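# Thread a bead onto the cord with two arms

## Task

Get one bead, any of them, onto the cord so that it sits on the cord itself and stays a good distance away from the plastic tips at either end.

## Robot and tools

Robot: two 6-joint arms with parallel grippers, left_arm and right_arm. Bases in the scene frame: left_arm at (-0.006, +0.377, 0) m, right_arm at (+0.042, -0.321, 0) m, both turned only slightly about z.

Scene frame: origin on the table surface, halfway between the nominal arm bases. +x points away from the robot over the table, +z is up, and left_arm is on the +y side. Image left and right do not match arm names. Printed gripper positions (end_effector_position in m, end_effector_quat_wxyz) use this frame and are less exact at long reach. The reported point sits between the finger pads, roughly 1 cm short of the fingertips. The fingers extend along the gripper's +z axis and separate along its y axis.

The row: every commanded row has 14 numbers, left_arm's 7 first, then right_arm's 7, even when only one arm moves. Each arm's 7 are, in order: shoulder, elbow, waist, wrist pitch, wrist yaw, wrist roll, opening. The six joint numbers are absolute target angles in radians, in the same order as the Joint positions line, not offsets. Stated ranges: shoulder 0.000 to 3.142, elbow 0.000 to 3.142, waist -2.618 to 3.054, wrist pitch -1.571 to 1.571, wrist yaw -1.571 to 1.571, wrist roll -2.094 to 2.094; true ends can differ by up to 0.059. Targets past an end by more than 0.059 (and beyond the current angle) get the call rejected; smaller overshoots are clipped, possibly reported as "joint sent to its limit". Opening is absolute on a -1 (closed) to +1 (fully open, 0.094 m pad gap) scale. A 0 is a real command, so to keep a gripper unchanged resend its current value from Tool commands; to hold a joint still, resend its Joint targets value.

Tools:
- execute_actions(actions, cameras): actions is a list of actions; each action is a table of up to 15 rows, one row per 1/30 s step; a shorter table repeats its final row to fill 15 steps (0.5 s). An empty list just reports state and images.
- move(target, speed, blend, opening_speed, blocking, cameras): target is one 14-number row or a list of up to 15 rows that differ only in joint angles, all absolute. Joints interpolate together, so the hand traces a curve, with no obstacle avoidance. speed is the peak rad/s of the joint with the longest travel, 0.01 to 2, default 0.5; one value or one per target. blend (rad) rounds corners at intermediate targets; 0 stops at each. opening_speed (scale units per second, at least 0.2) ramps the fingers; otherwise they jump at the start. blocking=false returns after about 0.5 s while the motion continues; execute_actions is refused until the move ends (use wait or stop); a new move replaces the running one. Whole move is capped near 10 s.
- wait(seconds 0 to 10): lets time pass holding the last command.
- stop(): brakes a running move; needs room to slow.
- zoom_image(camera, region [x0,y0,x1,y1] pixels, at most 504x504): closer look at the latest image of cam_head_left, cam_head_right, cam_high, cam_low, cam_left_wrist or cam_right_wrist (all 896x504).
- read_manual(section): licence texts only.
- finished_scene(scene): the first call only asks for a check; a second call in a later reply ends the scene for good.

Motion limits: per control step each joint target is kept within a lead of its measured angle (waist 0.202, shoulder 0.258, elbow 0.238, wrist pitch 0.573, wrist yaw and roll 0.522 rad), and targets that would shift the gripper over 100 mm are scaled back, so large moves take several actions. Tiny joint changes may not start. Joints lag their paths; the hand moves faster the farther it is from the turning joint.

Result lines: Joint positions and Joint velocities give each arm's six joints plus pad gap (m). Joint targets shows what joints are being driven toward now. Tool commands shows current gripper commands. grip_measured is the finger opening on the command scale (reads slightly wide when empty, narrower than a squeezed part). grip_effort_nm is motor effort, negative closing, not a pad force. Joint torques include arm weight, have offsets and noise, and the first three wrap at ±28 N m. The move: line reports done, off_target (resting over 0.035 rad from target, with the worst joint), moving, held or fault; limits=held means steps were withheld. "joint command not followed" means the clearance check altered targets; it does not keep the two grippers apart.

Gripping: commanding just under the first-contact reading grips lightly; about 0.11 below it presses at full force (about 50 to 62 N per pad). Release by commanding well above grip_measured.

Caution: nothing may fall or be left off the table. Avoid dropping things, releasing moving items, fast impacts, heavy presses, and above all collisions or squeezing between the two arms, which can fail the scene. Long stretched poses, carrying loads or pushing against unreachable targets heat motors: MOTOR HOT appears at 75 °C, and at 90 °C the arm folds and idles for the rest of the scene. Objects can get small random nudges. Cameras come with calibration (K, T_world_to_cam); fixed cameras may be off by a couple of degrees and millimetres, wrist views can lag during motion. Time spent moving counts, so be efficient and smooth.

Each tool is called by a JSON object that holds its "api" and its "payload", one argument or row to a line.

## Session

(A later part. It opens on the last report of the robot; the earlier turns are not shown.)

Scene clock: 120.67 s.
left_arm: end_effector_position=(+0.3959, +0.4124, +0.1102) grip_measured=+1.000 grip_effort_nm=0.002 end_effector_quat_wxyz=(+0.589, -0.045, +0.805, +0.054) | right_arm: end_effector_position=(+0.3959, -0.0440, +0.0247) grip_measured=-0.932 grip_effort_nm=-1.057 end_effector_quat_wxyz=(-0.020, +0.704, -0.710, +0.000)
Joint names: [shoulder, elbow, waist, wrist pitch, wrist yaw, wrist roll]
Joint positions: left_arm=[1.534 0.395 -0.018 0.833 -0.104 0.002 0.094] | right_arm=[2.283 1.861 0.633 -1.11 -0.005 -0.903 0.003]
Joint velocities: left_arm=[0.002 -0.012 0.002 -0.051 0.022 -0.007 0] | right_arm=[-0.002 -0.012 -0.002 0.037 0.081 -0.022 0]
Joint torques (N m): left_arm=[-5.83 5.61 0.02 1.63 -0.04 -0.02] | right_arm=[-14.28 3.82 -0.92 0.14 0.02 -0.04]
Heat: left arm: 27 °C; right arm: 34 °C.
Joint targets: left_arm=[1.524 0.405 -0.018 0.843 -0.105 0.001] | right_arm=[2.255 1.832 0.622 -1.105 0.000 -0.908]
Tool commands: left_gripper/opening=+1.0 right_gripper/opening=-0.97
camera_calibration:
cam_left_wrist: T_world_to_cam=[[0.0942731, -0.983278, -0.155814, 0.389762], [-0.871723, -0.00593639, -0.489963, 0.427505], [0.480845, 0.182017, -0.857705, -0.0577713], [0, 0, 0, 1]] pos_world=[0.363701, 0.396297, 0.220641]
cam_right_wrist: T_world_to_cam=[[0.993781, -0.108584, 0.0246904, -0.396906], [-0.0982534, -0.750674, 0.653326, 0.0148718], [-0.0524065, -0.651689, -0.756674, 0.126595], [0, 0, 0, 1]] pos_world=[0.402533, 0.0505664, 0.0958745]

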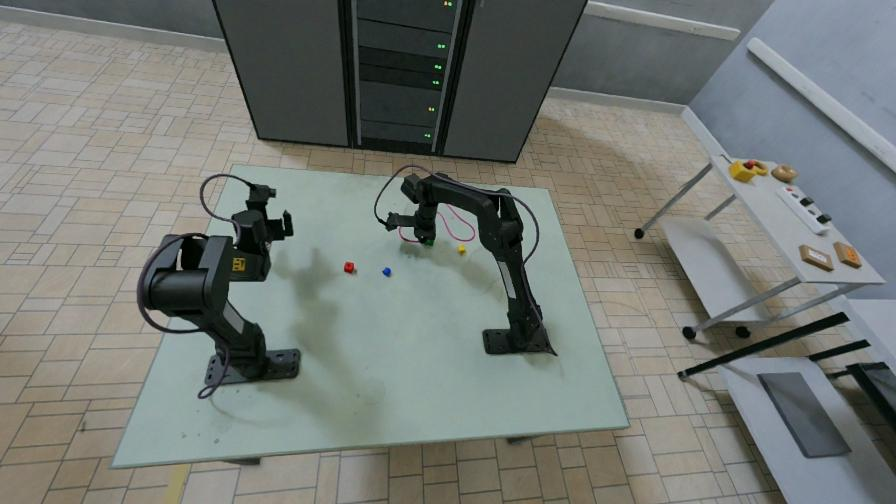

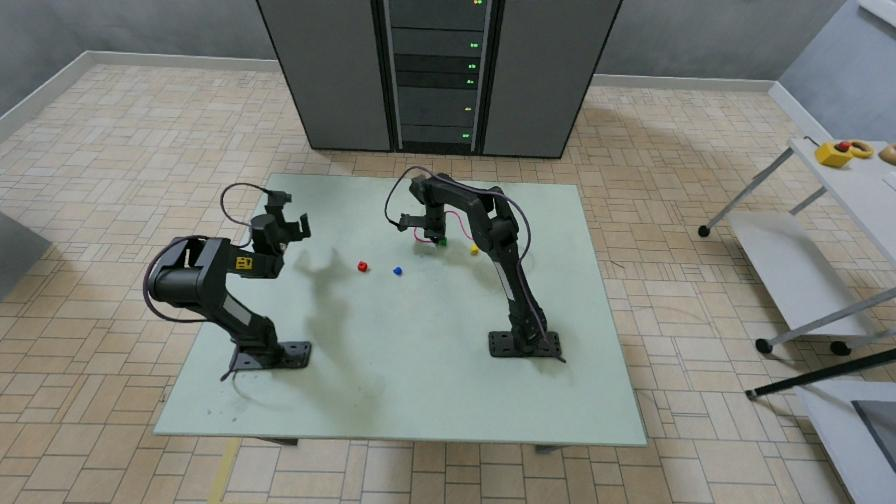

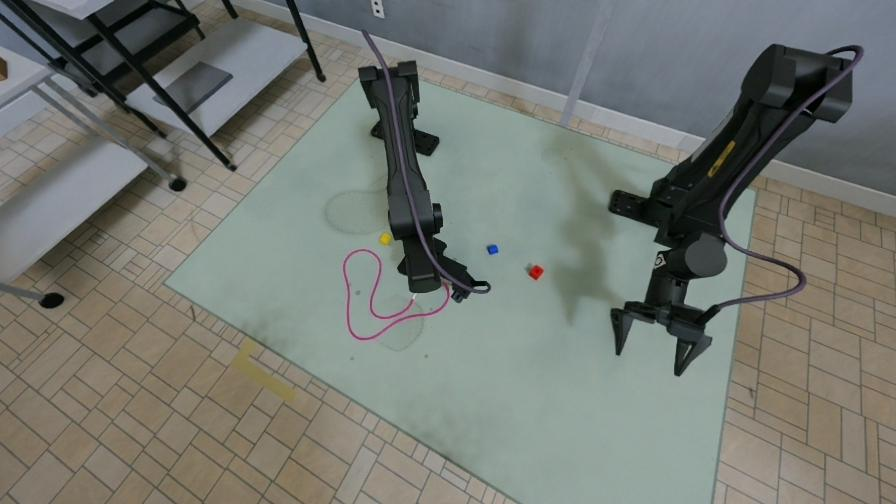

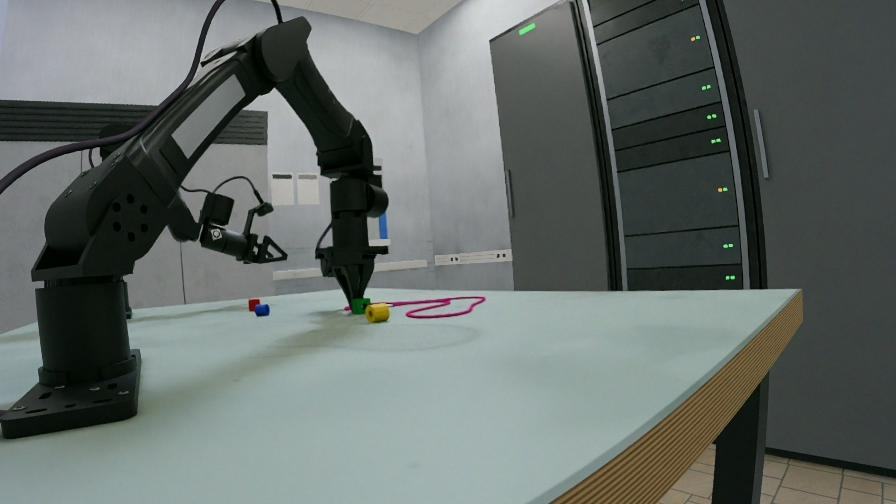

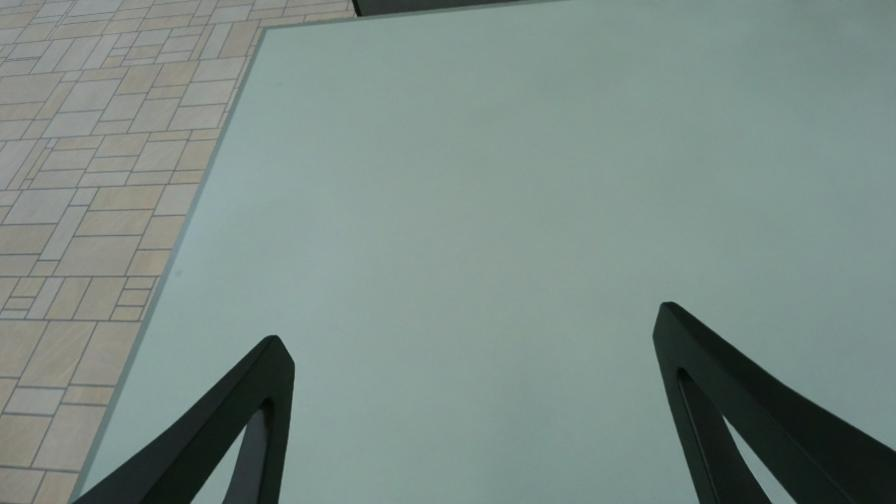

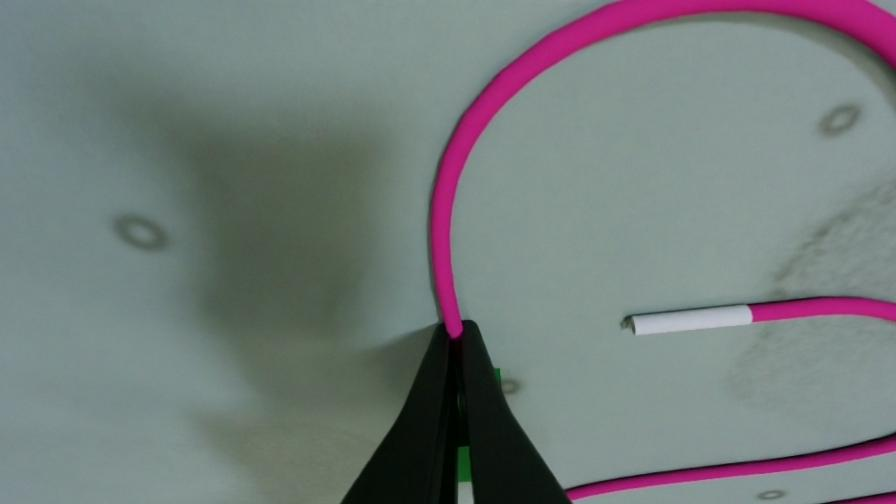

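{"api": "move", "payload": {
  "target": [1.524,0.405,-0.018,0.843,-0.105,0.001,1,2.255,1.832,0.622,-1.105,0,-0.908,-0.7],
  "opening_speed": 1,
  "cameras": []
}}

{"api": "move", "payload": {
  "target": [1.524,0.405,-0.018,0.843,-0.105,0.001,1,2.362,1.987,0.69,-1.18,0,-0.863,-0.7],
  "speed": 0.25,
  "cameras": ["cam_low","cam_right_wrist"]
}}

{"api": "zoom_image", "payload": {
  "camera": "cam_low",
  "region": [335, 285, 395, 325]
}}

{"api": "zoom_image", "payload": {
  "camera": "cam_right_wrist",
  "region": [358, 302, 558, 503]
}}

Scene clock: 133.03 s.
left_arm: end_effector_position=(+0.3959, +0.4124, +0.1102) grip_measured=+1.000 grip_effort_nm=0.007 end_effector_quat_wxyz=(+0.589, -0.045, +0.805, +0.054) | right_arm: end_effector_position=(+0.3957, -0.0442, +0.0246) grip_measured=-0.703 grip_effort_nm=0.139 end_effector_quat_wxyz=(-0.019, +0.704, -0.710, +0.000)
Joint names: [shoulder, elbow, waist, wrist pitch, wrist yaw, wrist roll]
Joint positions: left_arm=[1.534 0.395 -0.018 0.833 -0.104 0.002 0.094] | right_arm=[2.283 1.861 0.633 -1.111 -0.005 -0.903 0.014]
Joint velocities: left_arm=[-0.002 -0.012 0.007 0.007 -0.051 0.037 0] | right_arm=[-0.002 -0.007 -0.012 0.037 0.022 0.022 0]
Joint torques (N m): left_arm=[-5.83 5.59 0.03 1.62 -0.04 -0.03] | right_arm=[-14.34 3.75 -0.99 0.14 0.04 -0.04]
Heat: left arm: 28 °C; right arm: 34 °C.
Joint targets: left_arm=[1.524 0.405 -0.018 0.843 -0.105 0.001] | right_arm=[2.255 1.832 0.622 -1.105 0.000 -0.908]
move: done
No camera images: "cameras" was empty.

Scene clock: 134.10 s.
left_arm: end_effector_position=(+0.3959, +0.4124, +0.1102) grip_measured=+1.000 grip_effort_nm=0.002 end_effector_quat_wxyz=(+0.589, -0.045, +0.805, +0.054) | right_arm: end_effector_position=(+0.3893, -0.0213, +0.0256) grip_measured=-0.703 grip_effort_nm=0.125 end_effector_quat_wxyz=(-0.014, +0.710, -0.704, +0.003)
Joint names: [shoulder, elbow, waist, wrist pitch, wrist yaw, wrist roll]
Joint positions: left_arm=[1.534 0.395 -0.018 0.833 -0.104 0.002 0.094] | right_arm=[2.334 1.953 0.684 -1.16 0.004 -0.869 0.014]
Joint velocities: left_arm=[-0.007 -0.002 0.002 -0.007 -0.037 -0.007 0] | right_arm=[-0.002 0.002 0.007 0.007 -0.007 -0.051 0]
Joint torques (N m): left_arm=[-5.83 5.6 0.03 1.62 -0.04 -0.03] | right_arm=[-10.47 8.44 0.57 -0.12 -0.06 0.04]
Heat: left arm: 28 °C; right arm: 33 °C.
Joint targets: left_arm=[1.524 0.405 -0.018 0.843 -0.105 0.001] | right_arm=[2.362 1.987 0.690 -1.180 0.000 -0.863]
move: done
camera_calibration:
cam_right_wrist: T_world_to_cam=[[0.995538, -0.0914967, 0.0230532, -0.388201], [-0.0837656, -0.744551, 0.66229, 0.024919], [-0.043433, -0.661266, -0.748893, 0.137863], [0, 0, 0, 1]] pos_world=[0.394544, 0.0741985, 0.0956905]
Images, in order (width x height): cam_low 896x504, cam_right_wrist 896x504.

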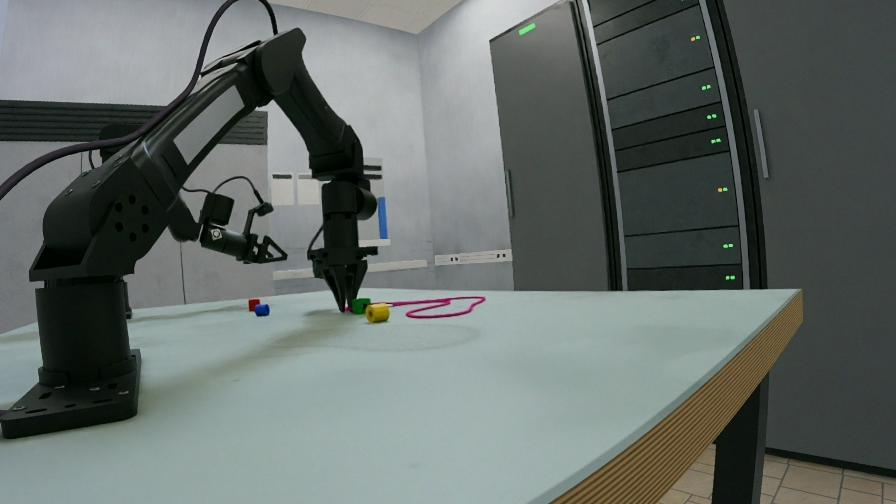

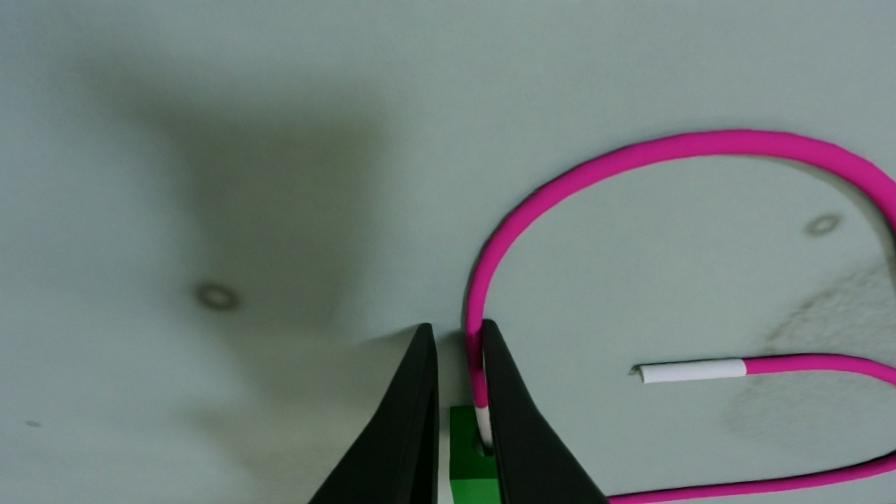

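Scaled by 8.400 from the camera's 896x504 image, which has a finer 1280x720 frame.

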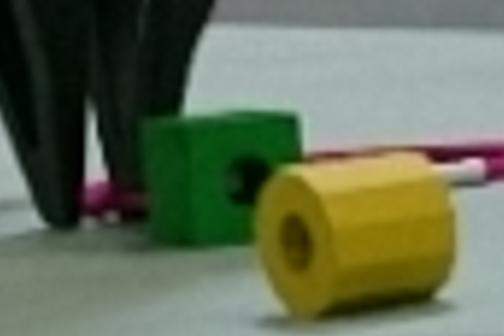

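Scaled by 2.507 from the camera's 896x504 image, which has a finer 1280x720 frame.

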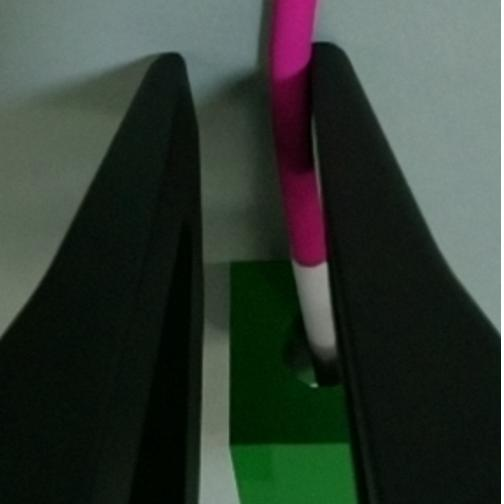

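{"api": "move", "payload": {
  "target": [1.524,0.405,-0.018,0.843,-0.105,0.001,1,2.387,2.022,0.652,-1.193,0,-0.88,-0.7],
  "speed": 0.2,
  "cameras": ["cam_right_wrist"]
}}

{"api": "zoom_image", "payload": {
  "camera": "cam_right_wrist",
  "region": [358, 302, 558, 503]
}}

Scene clock: 147.40 s.
left_arm: end_effector_position=(+0.3959, +0.4124, +0.1102) grip_measured=+1.000 grip_effort_nm=0.007 end_effector_quat_wxyz=(+0.589, -0.045, +0.805, +0.054) | right_arm: end_effector_position=(+0.3989, -0.0273, +0.0256) grip_measured=-0.703 grip_effort_nm=0.120 end_effector_quat_wxyz=(-0.012, +0.704, -0.710, +0.003)
Joint names: [shoulder, elbow, waist, wrist pitch, wrist yaw, wrist roll]
Joint positions: left_arm=[1.534 0.395 -0.018 0.833 -0.104 0.002 0.094] | right_arm=[2.355 1.99 0.661 -1.181 0.004 -0.874 0.014]
Joint velocities: left_arm=[-0.007 0.002 -0.022 -0.037 -0.022 0.022 0] | right_arm=[0.017 0.002 -0.027 -0.066 0.007 -0.007 0.002]
Joint torques (N m): left_arm=[-5.82 5.6 0.03 1.62 -0.04 -0.02] | right_arm=[-10.32 8.34 -0.79 -0.06 -0.06 -0.03]
Heat: left arm: 28 °C; right arm: 34 °C.
Joint targets: left_arm=[1.524 0.405 -0.018 0.843 -0.105 0.001] | right_arm=[2.387 2.022 0.652 -1.193 0.000 -0.880]
move: done
camera_calibration:
cam_right_wrist: T_world_to_cam=[[0.993806, -0.109272, 0.020222, -0.398036], [-0.0950078, -0.741073, 0.664669, 0.0258018], [-0.0576436, -0.662473, -0.746864, 0.139969], [0, 0, 0, 1]] pos_world=[0.40609, 0.0683524, 0.0954371]
Images, in order (width x height): cam_right_wrist 896x504.

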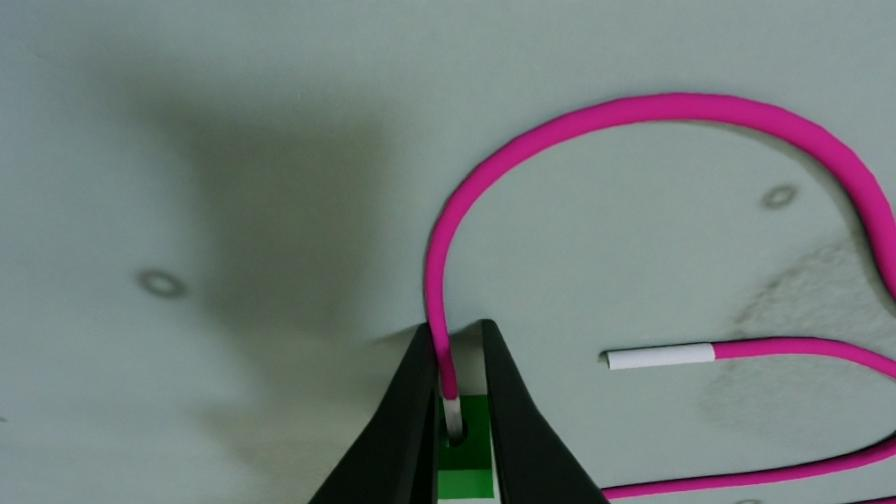

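Scaled by 2.507 from the camera's 896x504 image, which has a finer 1280x720 frame.

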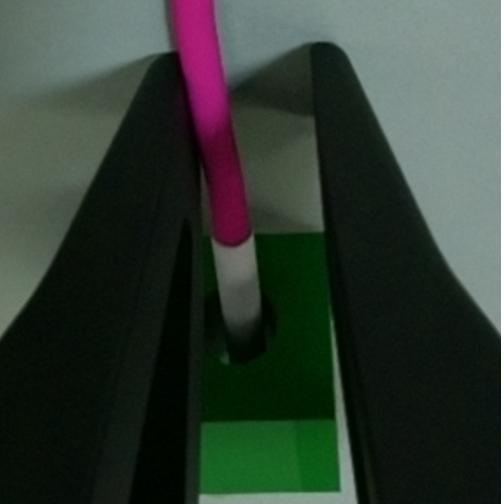

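{"api": "move", "payload": {
  "target": [1.524,0.405,-0.018,0.843,-0.105,0.001,1,2.387,2.022,0.652,-1.193,0,-0.88,-0.97],
  "opening_speed": 0.7,
  "cameras": ["cam_right_wrist","cam_low"]
}}

{"api": "zoom_image", "payload": {
  "camera": "cam_low",
  "region": [335, 285, 395, 325]
}}

{"api": "zoom_image", "payload": {
  "camera": "cam_right_wrist",
  "region": [358, 302, 558, 503]
}}

Scene clock: 162.00 s.
left_arm: end_effector_position=(+0.3959, +0.4124, +0.1102) grip_measured=+1.000 grip_effort_nm=0.002 end_effector_quat_wxyz=(+0.589, -0.045, +0.805, +0.054) | right_arm: end_effector_position=(+0.3992, -0.0276, +0.0256) grip_measured=-0.946 grip_effort_nm=-0.989 end_effector_quat_wxyz=(-0.012, +0.704, -0.710, +0.003)
Joint names: [shoulder, elbow, waist, wrist pitch, wrist yaw, wrist roll]
Joint positions: left_arm=[1.534 0.395 -0.018 0.833 -0.104 0.002 0.094] | right_arm=[2.355 1.99 0.66 -1.181 0.004 -0.875 0.003]
Joint velocities: left_arm=[0.017 -0.002 -0.017 -0.095 -0.037 -0.007 0] | right_arm=[0.012 0.002 0.002 -0.022 -0.007 -0.037 -0.001]
Joint torques (N m): left_arm=[-5.82 5.61 0.02 1.62 -0.04 -0.02] | right_arm=[-10.33 8.31 -0.62 -0.05 -0.04 -0.05]
Heat: left arm: 28 °C; right arm: 33 °C.
Joint targets: left_arm=[1.524 0.405 -0.018 0.843 -0.105 0.001] | right_arm=[2.387 2.022 0.652 -1.193 0.000 -0.880]
move: done
camera_calibration:
cam_right_wrist: T_world_to_cam=[[0.993794, -0.109279, 0.0207791, -0.398396], [-0.0953506, -0.740668, 0.665071, 0.0256887], [-0.0572877, -0.662925, -0.746491, 0.139573], [0, 0, 0, 1]] pos_world=[0.406368, 0.0680167, 0.0953832]
Images, in order (width x height): cam_low 896x504, cam_right_wrist 896x504.

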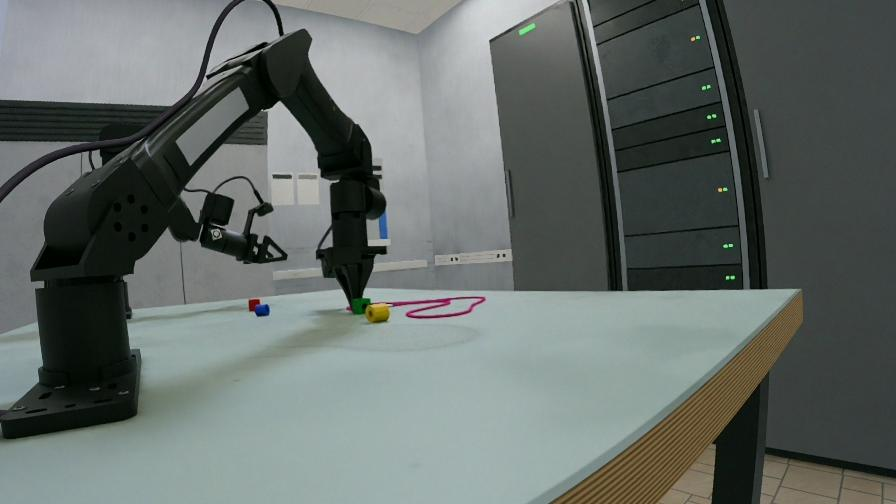

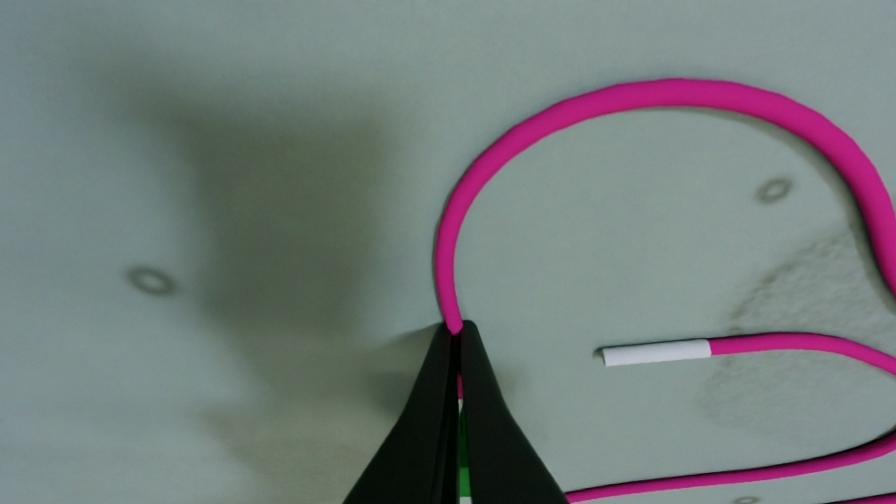

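Scaled by 8.400 from the camera's 896x504 image, which has a finer 1280x720 frame.

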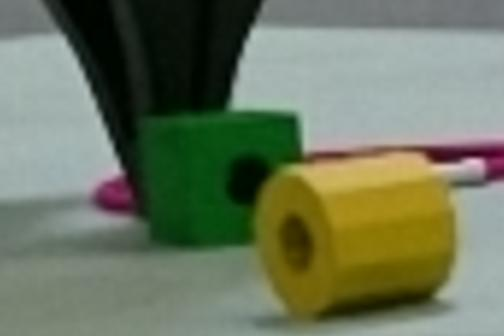

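Scaled by 2.507 from the camera's 896x504 image, which has a finer 1280x720 frame.

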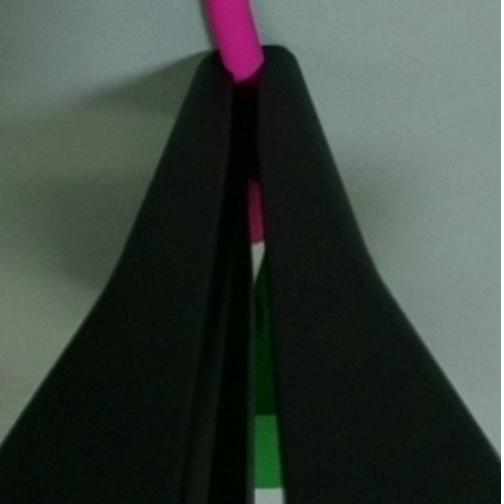

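{"api": "move", "payload": {
  "target": [1.524,0.405,-0.018,0.843,-0.105,0.001,1,2.270,1.882,0.618,-1.149,0,-0.91,-0.97],
  "speed": 0.15,
  "cameras": ["cam_low","cam_right_wrist"]
}}

{"api": "zoom_image", "payload": {
  "camera": "cam_low",
  "region": [335, 285, 395, 325]
}}

{"api": "zoom_image", "payload": {
  "camera": "cam_right_wrist",
  "region": [358, 302, 558, 503]
}}

Scene clock: 175.63 s.
left_arm: end_effector_position=(+0.3959, +0.4124, +0.1102) grip_measured=+1.000 grip_effort_nm=0.007 end_effector_quat_wxyz=(+0.589, -0.045, +0.805, +0.054) | right_arm: end_effector_position=(+0.3973, -0.0473, +0.0249) grip_measured=-0.951 grip_effort_nm=-1.053 end_effector_quat_wxyz=(-0.006, +0.703, -0.711, +0.001)
Joint names: [shoulder, elbow, waist, wrist pitch, wrist yaw, wrist roll]
Joint positions: left_arm=[1.534 0.395 -0.018 0.833 -0.104 0.002 0.094] | right_arm=[2.309 1.906 0.627 -1.157 0 -0.904 0.002]
Joint velocities: left_arm=[-0.012 0.002 0.002 0.051 0.051 -0.066 0] | right_arm=[0.012 -0.002 0.002 0.037 0.022 -0.095 0]
Joint torques (N m): left_arm=[-5.83 5.6 0.02 1.63 -0.03 -0.03] | right_arm=[-15.43 4.12 -0.8 0.11 -0.02 -0.05]
Heat: left arm: 29 °C; right arm: 34 °C.
Joint targets: left_arm=[1.524 0.405 -0.018 0.843 -0.105 0.001] | right_arm=[2.270 1.882 0.618 -1.149 0.000 -0.910]
move: off_target (right_arm); right_arm: the shoulder is farthest, 0.039 rad from its target
camera_calibration:
cam_right_wrist: T_world_to_cam=[[0.993569, -0.112914, 0.00840913, -0.398421], [-0.0893756, -0.736512, 0.670494, 0.00914733], [-0.0695148, -0.666934, -0.741867, 0.130431], [0, 0, 0, 1]] pos_world=[0.405744, 0.0487388, 0.0939798]
Images, in order (width x height): cam_low 896x504, cam_right_wrist 896x504.

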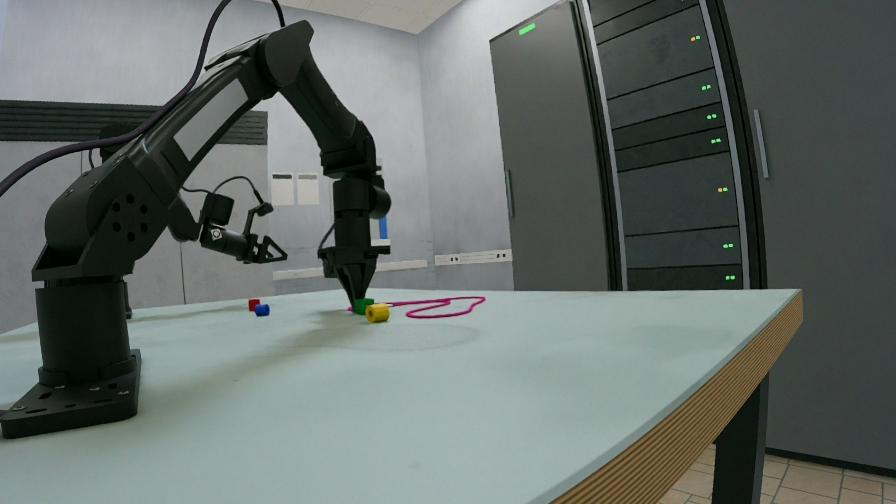

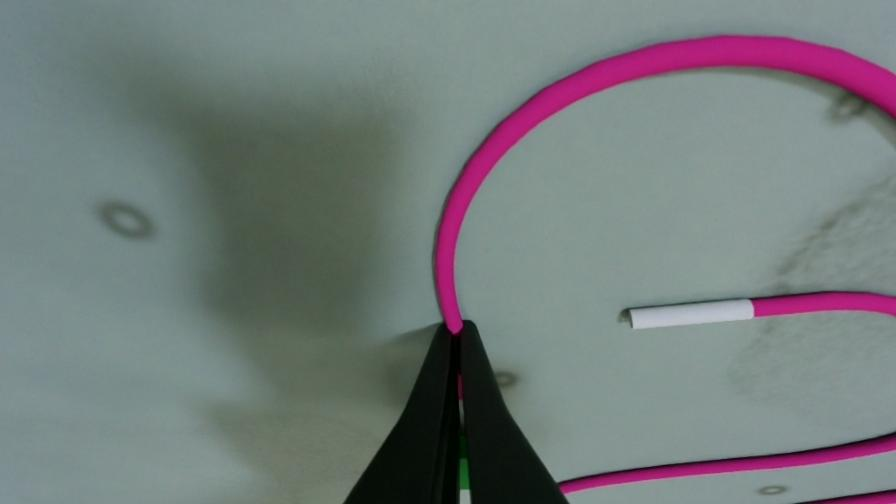

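Scaled by 8.400 from the camera's 896x504 image, which has a finer 1280x720 frame.

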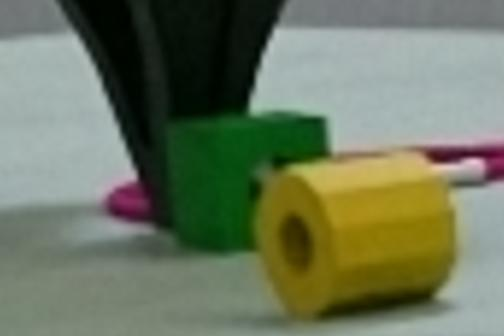

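Scaled by 2.507 from the camera's 896x504 image, which has a finer 1280x720 frame.

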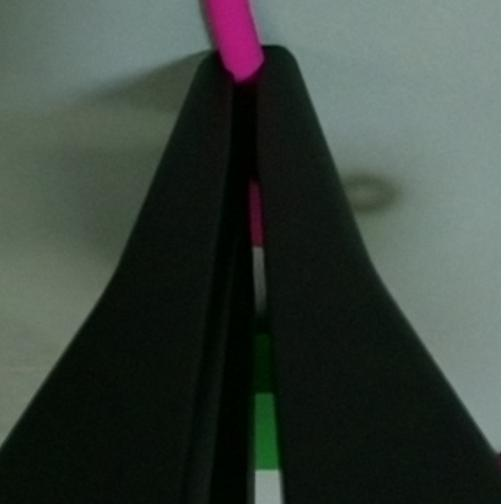

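{"api": "move", "payload": {
  "target": [1.524,0.405,-0.018,0.843,-0.105,0.001,1,2.270,1.882,0.618,-1.149,0,-0.91,-0.7],
  "opening_speed": 1,
  "cameras": []
}}

{"api": "move", "payload": {
  "target": [1.524,0.405,-0.018,0.843,-0.105,0.001,1,2.387,2.022,0.664,-1.193,0,-0.88,-0.7],
  "speed": 0.25,
  "cameras": ["cam_low","cam_right_wrist"]
}}

{"api": "zoom_image", "payload": {
  "camera": "cam_low",
  "region": [335, 285, 395, 325]
}}

{"api": "zoom_image", "payload": {
  "camera": "cam_right_wrist",
  "region": [358, 302, 558, 503]
}}

Scene clock: 186.43 s.
left_arm: end_effector_position=(+0.3959, +0.4124, +0.1102) grip_measured=+1.000 grip_effort_nm=0.002 end_effector_quat_wxyz=(+0.589, -0.045, +0.805, +0.054) | right_arm: end_effector_position=(+0.3974, -0.0473, +0.0250) grip_measured=-0.703 grip_effort_nm=0.129 end_effector_quat_wxyz=(-0.006, +0.703, -0.711, +0.001)
Joint names: [shoulder, elbow, waist, wrist pitch, wrist yaw, wrist roll]
Joint positions: left_arm=[1.534 0.395 -0.018 0.833 -0.104 0.002 0.094] | right_arm=[2.308 1.906 0.627 -1.157 0 -0.905 0.014]
Joint velocities: left_arm=[0.007 -0.012 0.012 -0.007 0.066 -0.037 0] | right_arm=[-0.002 -0.012 -0.007 0.007 -0.022 0.125 0]
Joint torques (N m): left_arm=[-5.83 5.61 0.03 1.62 -0.04 -0.03] | right_arm=[-15.3 4.08 -0.81 0.11 -0.02 -0.04]
Heat: left arm: 29 °C; right arm: 37 °C.
Joint targets: left_arm=[1.524 0.405 -0.018 0.843 -0.105 0.001] | right_arm=[2.270 1.882 0.618 -1.149 0.000 -0.910]
move: off_target (right_arm); right_arm: the shoulder is farthest, 0.038 rad from its target
No camera images: "cameras" was empty.

Scene clock: 187.40 s.
left_arm: end_effector_position=(+0.3959, +0.4124, +0.1102) grip_measured=+1.000 grip_effort_nm=0.002 end_effector_quat_wxyz=(+0.589, -0.045, +0.805, +0.054) | right_arm: end_effector_position=(+0.4008, -0.0294, +0.0256) grip_measured=-0.703 grip_effort_nm=0.125 end_effector_quat_wxyz=(-0.012, +0.706, -0.708, +0.004)
Joint names: [shoulder, elbow, waist, wrist pitch, wrist yaw, wrist roll]
Joint positions: left_arm=[1.534 0.395 -0.018 0.833 -0.104 0.002 0.094] | right_arm=[2.355 1.99 0.655 -1.18 0.006 -0.885 0.014]
Joint velocities: left_arm=[0.002 -0.007 -0.017 0.022 -0.037 -0.022 0] | right_arm=[-0.012 0.017 0.007 -0.051 -0.022 -0.037 0]
Joint torques (N m): left_arm=[-5.86 5.6 0.03 1.62 -0.04 -0.02] | right_arm=[-10.25 8.29 0.66 -0.07 -0.09 0.06]
Heat: left arm: 29 °C; right arm: 37 °C.
Joint targets: left_arm=[1.524 0.405 -0.018 0.843 -0.105 0.001] | right_arm=[2.387 2.022 0.664 -1.193 0.000 -0.880]
move: done
camera_calibration:
cam_right_wrist: T_world_to_cam=[[0.994369, -0.103607, 0.0222805, -0.40027], [-0.0920655, -0.740418, 0.665812, 0.0231822], [-0.0524858, -0.664113, -0.745787, 0.136501], [0, 0, 0, 1]] pos_world=[0.407315, 0.0663459, 0.0952839]
Images, in order (width x height): cam_low 896x504, cam_right_wrist 896x504.

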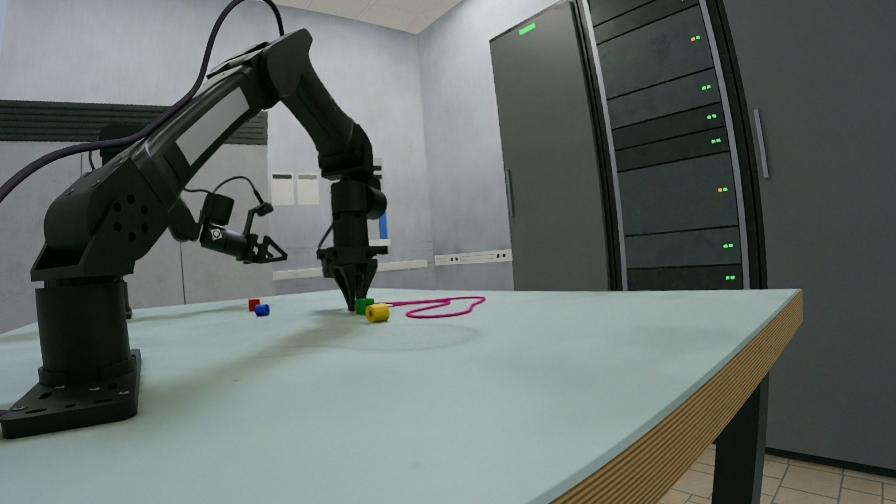

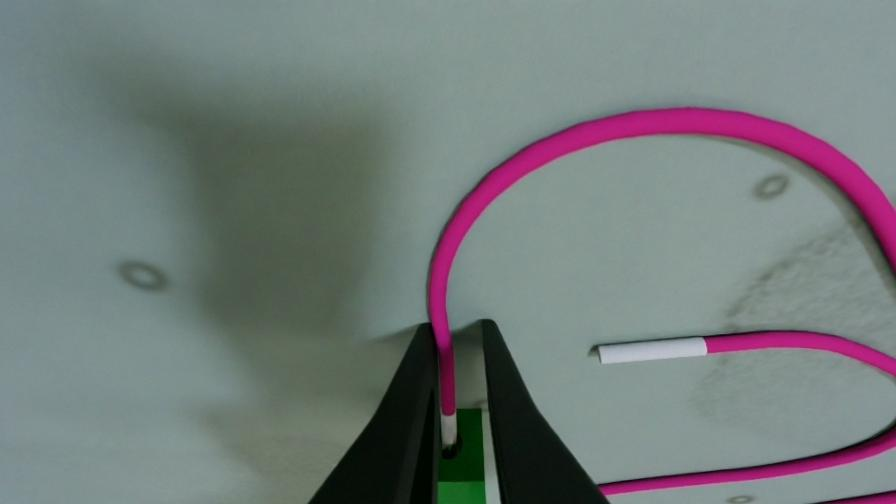

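Scaled by 8.400 from the camera's 896x504 image, which has a finer 1280x720 frame.

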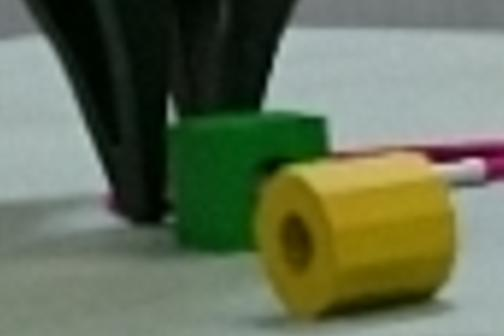

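Scaled by 2.507 from the camera's 896x504 image, which has a finer 1280x720 frame.

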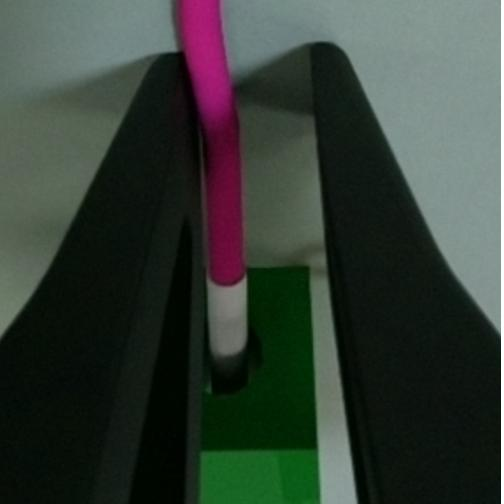

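{"api": "move", "payload": {
  "target": [1.524,0.405,-0.018,0.843,-0.105,0.001,1,2.380,2.014,0.675,-1.193,0,-0.875,-0.7],
  "speed": 0.25,
  "cameras": []
}}

{"api": "move", "payload": {
  "target": [1.524,0.405,-0.018,0.843,-0.105,0.001,1,2.380,2.014,0.675,-1.193,0,-0.875,-1],
  "opening_speed": 0.7,
  "cameras": ["cam_right_wrist"]
}}

{"api": "move", "payload": {
  "target": [1.524,0.405,-0.018,0.843,-0.105,0.001,1,2.385,2.048,0.675,-1.220,0,-0.875,-1],
  "speed": 0.25,
  "cameras": ["cam_low","cam_right_wrist"]
}}

{"api": "zoom_image", "payload": {
  "camera": "cam_low",
  "region": [335, 285, 395, 325]
}}

{"api": "zoom_image", "payload": {
  "camera": "cam_right_wrist",
  "region": [358, 302, 558, 503]
}}

Scene clock: 216.00 s.
left_arm: end_effector_position=(+0.3959, +0.4124, +0.1102) grip_measured=+1.000 grip_effort_nm=0.002 end_effector_quat_wxyz=(+0.589, -0.045, +0.805, +0.054) | right_arm: end_effector_position=(+0.3984, -0.0266, +0.0256) grip_measured=-0.703 grip_effort_nm=0.120 end_effector_quat_wxyz=(-0.012, +0.707, -0.707, +0.005)
Joint names: [shoulder, elbow, waist, wrist pitch, wrist yaw, wrist roll]
Joint positions: left_arm=[1.534 0.395 -0.018 0.833 -0.104 0.002 0.094] | right_arm=[2.355 1.99 0.664 -1.181 0.008 -0.88 0.014]
Joint velocities: left_arm=[-0.002 -0.017 0.007 0.022 0.037 -0.066 0] | right_arm=[0.012 -0.002 -0.002 -0.007 -0.022 0.022 0]
Joint torques (N m): left_arm=[-5.83 5.6 0.03 1.63 -0.04 -0.03] | right_arm=[-10.85 7.62 0.92 -0.08 -0.07 0.07]
Heat: left arm: 29 °C; right arm: 34 °C.
Joint targets: left_arm=[1.524 0.405 -0.018 0.843 -0.105 0.001] | right_arm=[2.380 2.014 0.675 -1.193 0.000 -0.875]
move: done
No camera images: "cameras" was empty.

Scene clock: 216.63 s.
left_arm: end_effector_position=(+0.3959, +0.4124, +0.1102) grip_measured=+1.000 grip_effort_nm=0.002 end_effector_quat_wxyz=(+0.589, -0.045, +0.805, +0.054) | right_arm: end_effector_position=(+0.3984, -0.0266, +0.0256) grip_measured=-0.950 grip_effort_nm=-1.013 end_effector_quat_wxyz=(-0.012, +0.707, -0.707, +0.005)
Joint names: [shoulder, elbow, waist, wrist pitch, wrist yaw, wrist roll]
Joint positions: left_arm=[1.534 0.395 -0.018 0.833 -0.104 0.002 0.094] | right_arm=[2.355 1.99 0.664 -1.181 0.008 -0.88 0.002]
Joint velocities: left_arm=[0.012 -0.012 -0.007 -0.007 -0.022 -0.022 0] | right_arm=[-0.017 0.017 -0.032 -0.051 -0.007 0.007 -0.001]
Joint torques (N m): left_arm=[-5.85 5.6 0.02 1.63 -0.04 -0.03] | right_arm=[-10.82 7.68 0.96 -0.07 -0.09 0.07]
Heat: left arm: 29 °C; right arm: 34 °C.
Joint targets: left_arm=[1.524 0.405 -0.018 0.843 -0.105 0.001] | right_arm=[2.380 2.014 0.675 -1.193 0.000 -0.875]
move: done
camera_calibration:
cam_right_wrist: T_world_to_cam=[[0.994656, -0.100582, 0.02329, -0.397619], [-0.0904097, -0.73964, 0.666902, 0.024378], [-0.0498522, -0.665444, -0.744781, 0.137134], [0, 0, 0, 1]] pos_world=[0.404535, 0.0692929, 0.0951379]
Images, in order (width x height): cam_right_wrist 896x504.

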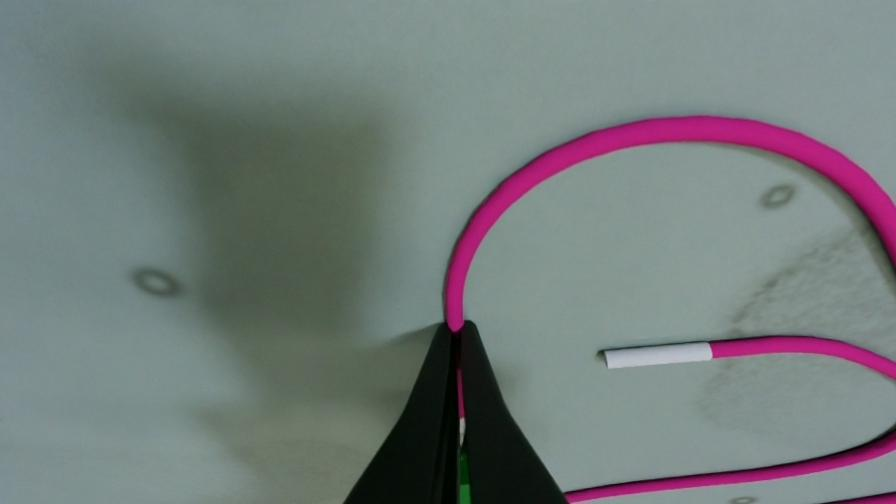

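Scene clock: 217.53 s.
left_arm: end_effector_position=(+0.3959, +0.4124, +0.1102) grip_measured=+1.000 grip_effort_nm=-0.002 end_effector_quat_wxyz=(+0.589, -0.045, +0.805, +0.054) | right_arm: end_effector_position=(+0.3973, -0.0275, +0.0267) grip_measured=-0.952 grip_effort_nm=-1.057 end_effector_quat_wxyz=(-0.006, +0.707, -0.707, +0.004)
Joint names: [shoulder, elbow, waist, wrist pitch, wrist yaw, wrist roll]
Joint positions: left_arm=[1.534 0.395 -0.018 0.833 -0.104 0.002 0.094] | right_arm=[2.363 2.009 0.664 -1.204 0.008 -0.88 0.002]
Joint velocities: left_arm=[-0.027 -0.007 0.007 -0.051 0.007 0.007 0] | right_arm=[0.007 -0.007 -0.002 0.007 0.037 -0.007 0.001]
Joint torques (N m): left_arm=[-5.83 5.61 0.03 1.63 -0.04 -0.02] | right_arm=[-11.06 8.9 0.94 -0.14 -0.08 0.05]
Heat: left arm: 29 °C; right arm: 34 °C.
Joint targets: left_arm=[1.524 0.405 -0.018 0.843 -0.105 0.001] | right_arm=[2.385 2.048 0.675 -1.220 0.000 -0.875]
move: off_target (right_arm); right_arm: the elbow is farthest, 0.039 rad from its target
camera_calibration:
cam_right_wrist: T_world_to_cam=[[0.994843, -0.100427, 0.0141826, -0.396471], [-0.0837118, -0.734095, 0.673867, 0.0202325], [-0.0572631, -0.671579, -0.738717, 0.139851], [0, 0, 0, 1]] pos_world=[0.404129, 0.0689569, 0.095299]
Images, in order (width x height): cam_low 896x504, cam_right_wrist 896x504.

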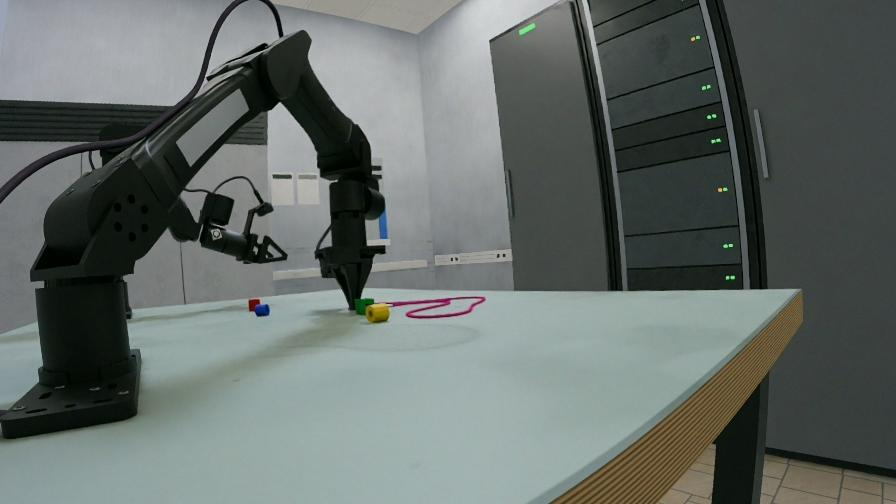

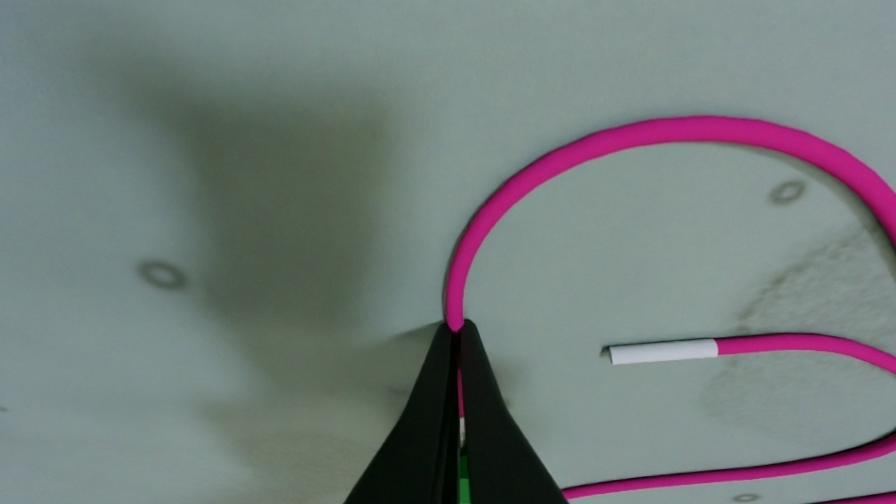

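Scaled by 8.400 from the camera's 896x504 image, which has a finer 1280x720 frame.

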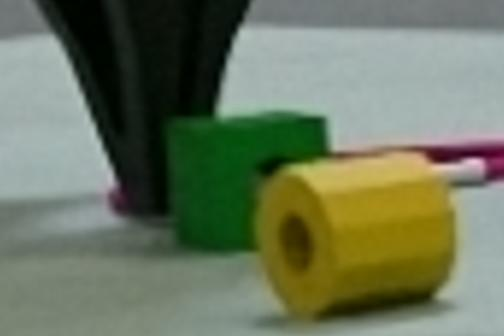

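Scaled by 2.507 from the camera's 896x504 image, which has a finer 1280x720 frame.

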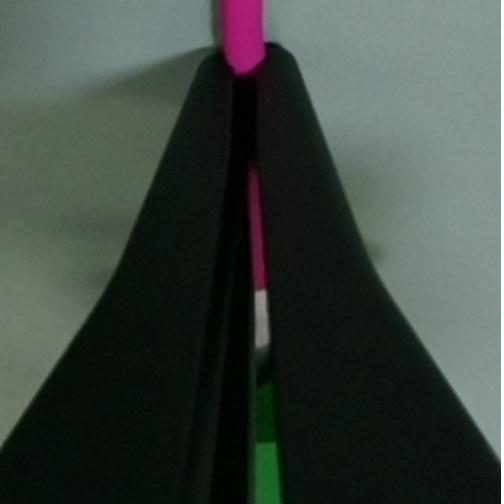

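{"api": "move", "payload": {
  "target": [1.524,0.405,-0.018,0.843,-0.105,0.001,1,2.264,1.907,0.618,-1.171,0,-0.91,-1],
  "speed": 0.15,
  "cameras": ["cam_low","cam_right_wrist"]
}}

{"api": "zoom_image", "payload": {
  "camera": "cam_low",
  "region": [335, 285, 395, 325]
}}

{"api": "zoom_image", "payload": {
  "camera": "cam_right_wrist",
  "region": [358, 302, 558, 503]
}}

Scene clock: 227.57 s.
left_arm: end_effector_position=(+0.3959, +0.4124, +0.1102) grip_measured=+1.000 grip_effort_nm=0.002 end_effector_quat_wxyz=(+0.589, -0.045, +0.805, +0.054) | right_arm: end_effector_position=(+0.3958, -0.0521, +0.0253) grip_measured=-0.952 grip_effort_nm=-1.053 end_effector_quat_wxyz=(+0.008, +0.701, -0.713, +0.003)
Joint names: [shoulder, elbow, waist, wrist pitch, wrist yaw, wrist roll]
Joint positions: left_arm=[1.534 0.395 -0.018 0.833 -0.104 0.002 0.094] | right_arm=[2.318 1.924 0.624 -1.191 0.008 -0.904 0.002]
Joint velocities: left_arm=[0.017 0.002 -0.002 0.022 -0.022 -0.051 0] | right_arm=[0.012 0.002 -0.007 0.007 0.022 -0.081 0]
Joint torques (N m): left_arm=[-5.83 5.61 0.02 1.63 -0.04 -0.02] | right_arm=[-16.62 4.53 -0.53 0.2 -0.08 -0.04]
Heat: left arm: 30 °C; right arm: 35 °C.
Joint targets: left_arm=[1.524 0.405 -0.018 0.843 -0.105 0.001] | right_arm=[2.264 1.907 0.618 -1.171 0.000 -0.910]
move: off_target (right_arm); right_arm: the shoulder is farthest, 0.054 rad from its target
camera_calibration:
cam_right_wrist: T_world_to_cam=[[0.993162, -0.116653, -0.00467876, -0.397132], [-0.0815088, -0.721529, 0.68757, 0.00241384], [-0.0835828, -0.682486, -0.726103, 0.131764], [0, 0, 0, 1]] pos_world=[0.405626, 0.045342, 0.0921562]
Images, in order (width x height): cam_low 896x504, cam_right_wrist 896x504.

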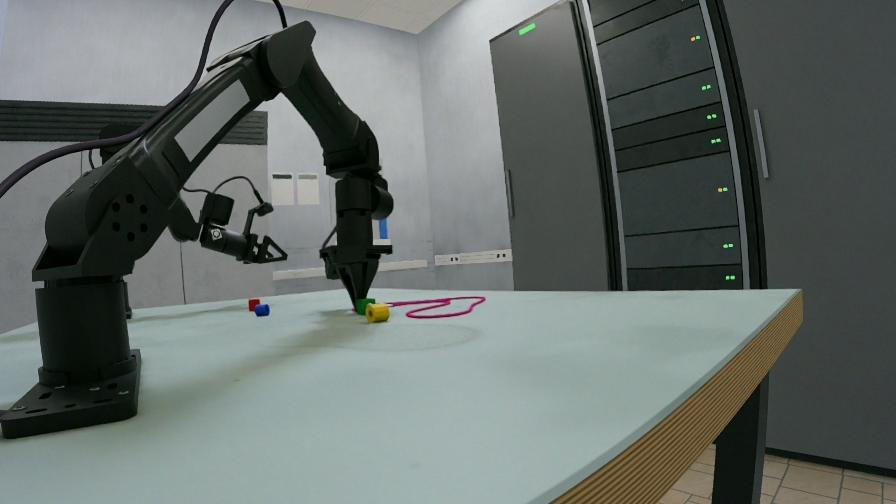

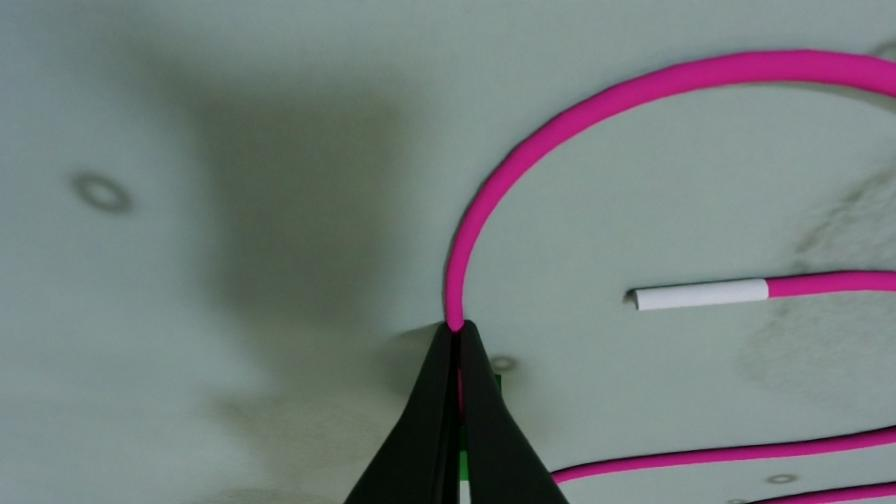

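Scaled by 8.400 from the camera's 896x504 image, which has a finer 1280x720 frame.

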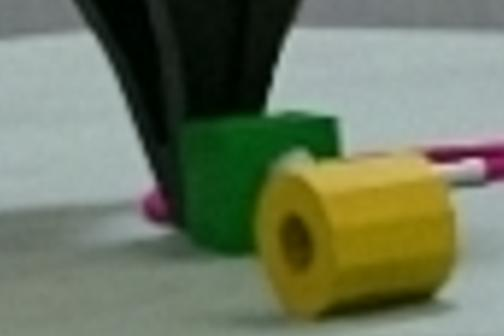

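Scaled by 2.507 from the camera's 896x504 image, which has a finer 1280x720 frame.

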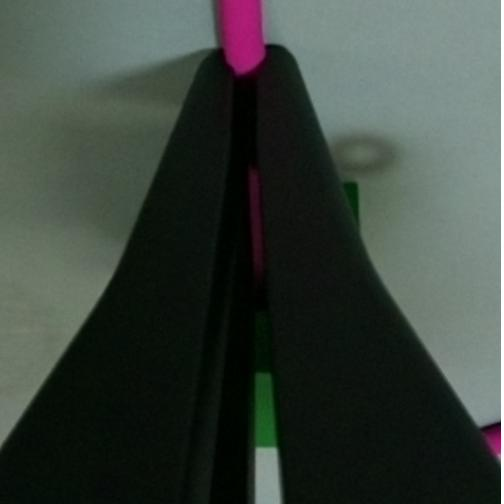

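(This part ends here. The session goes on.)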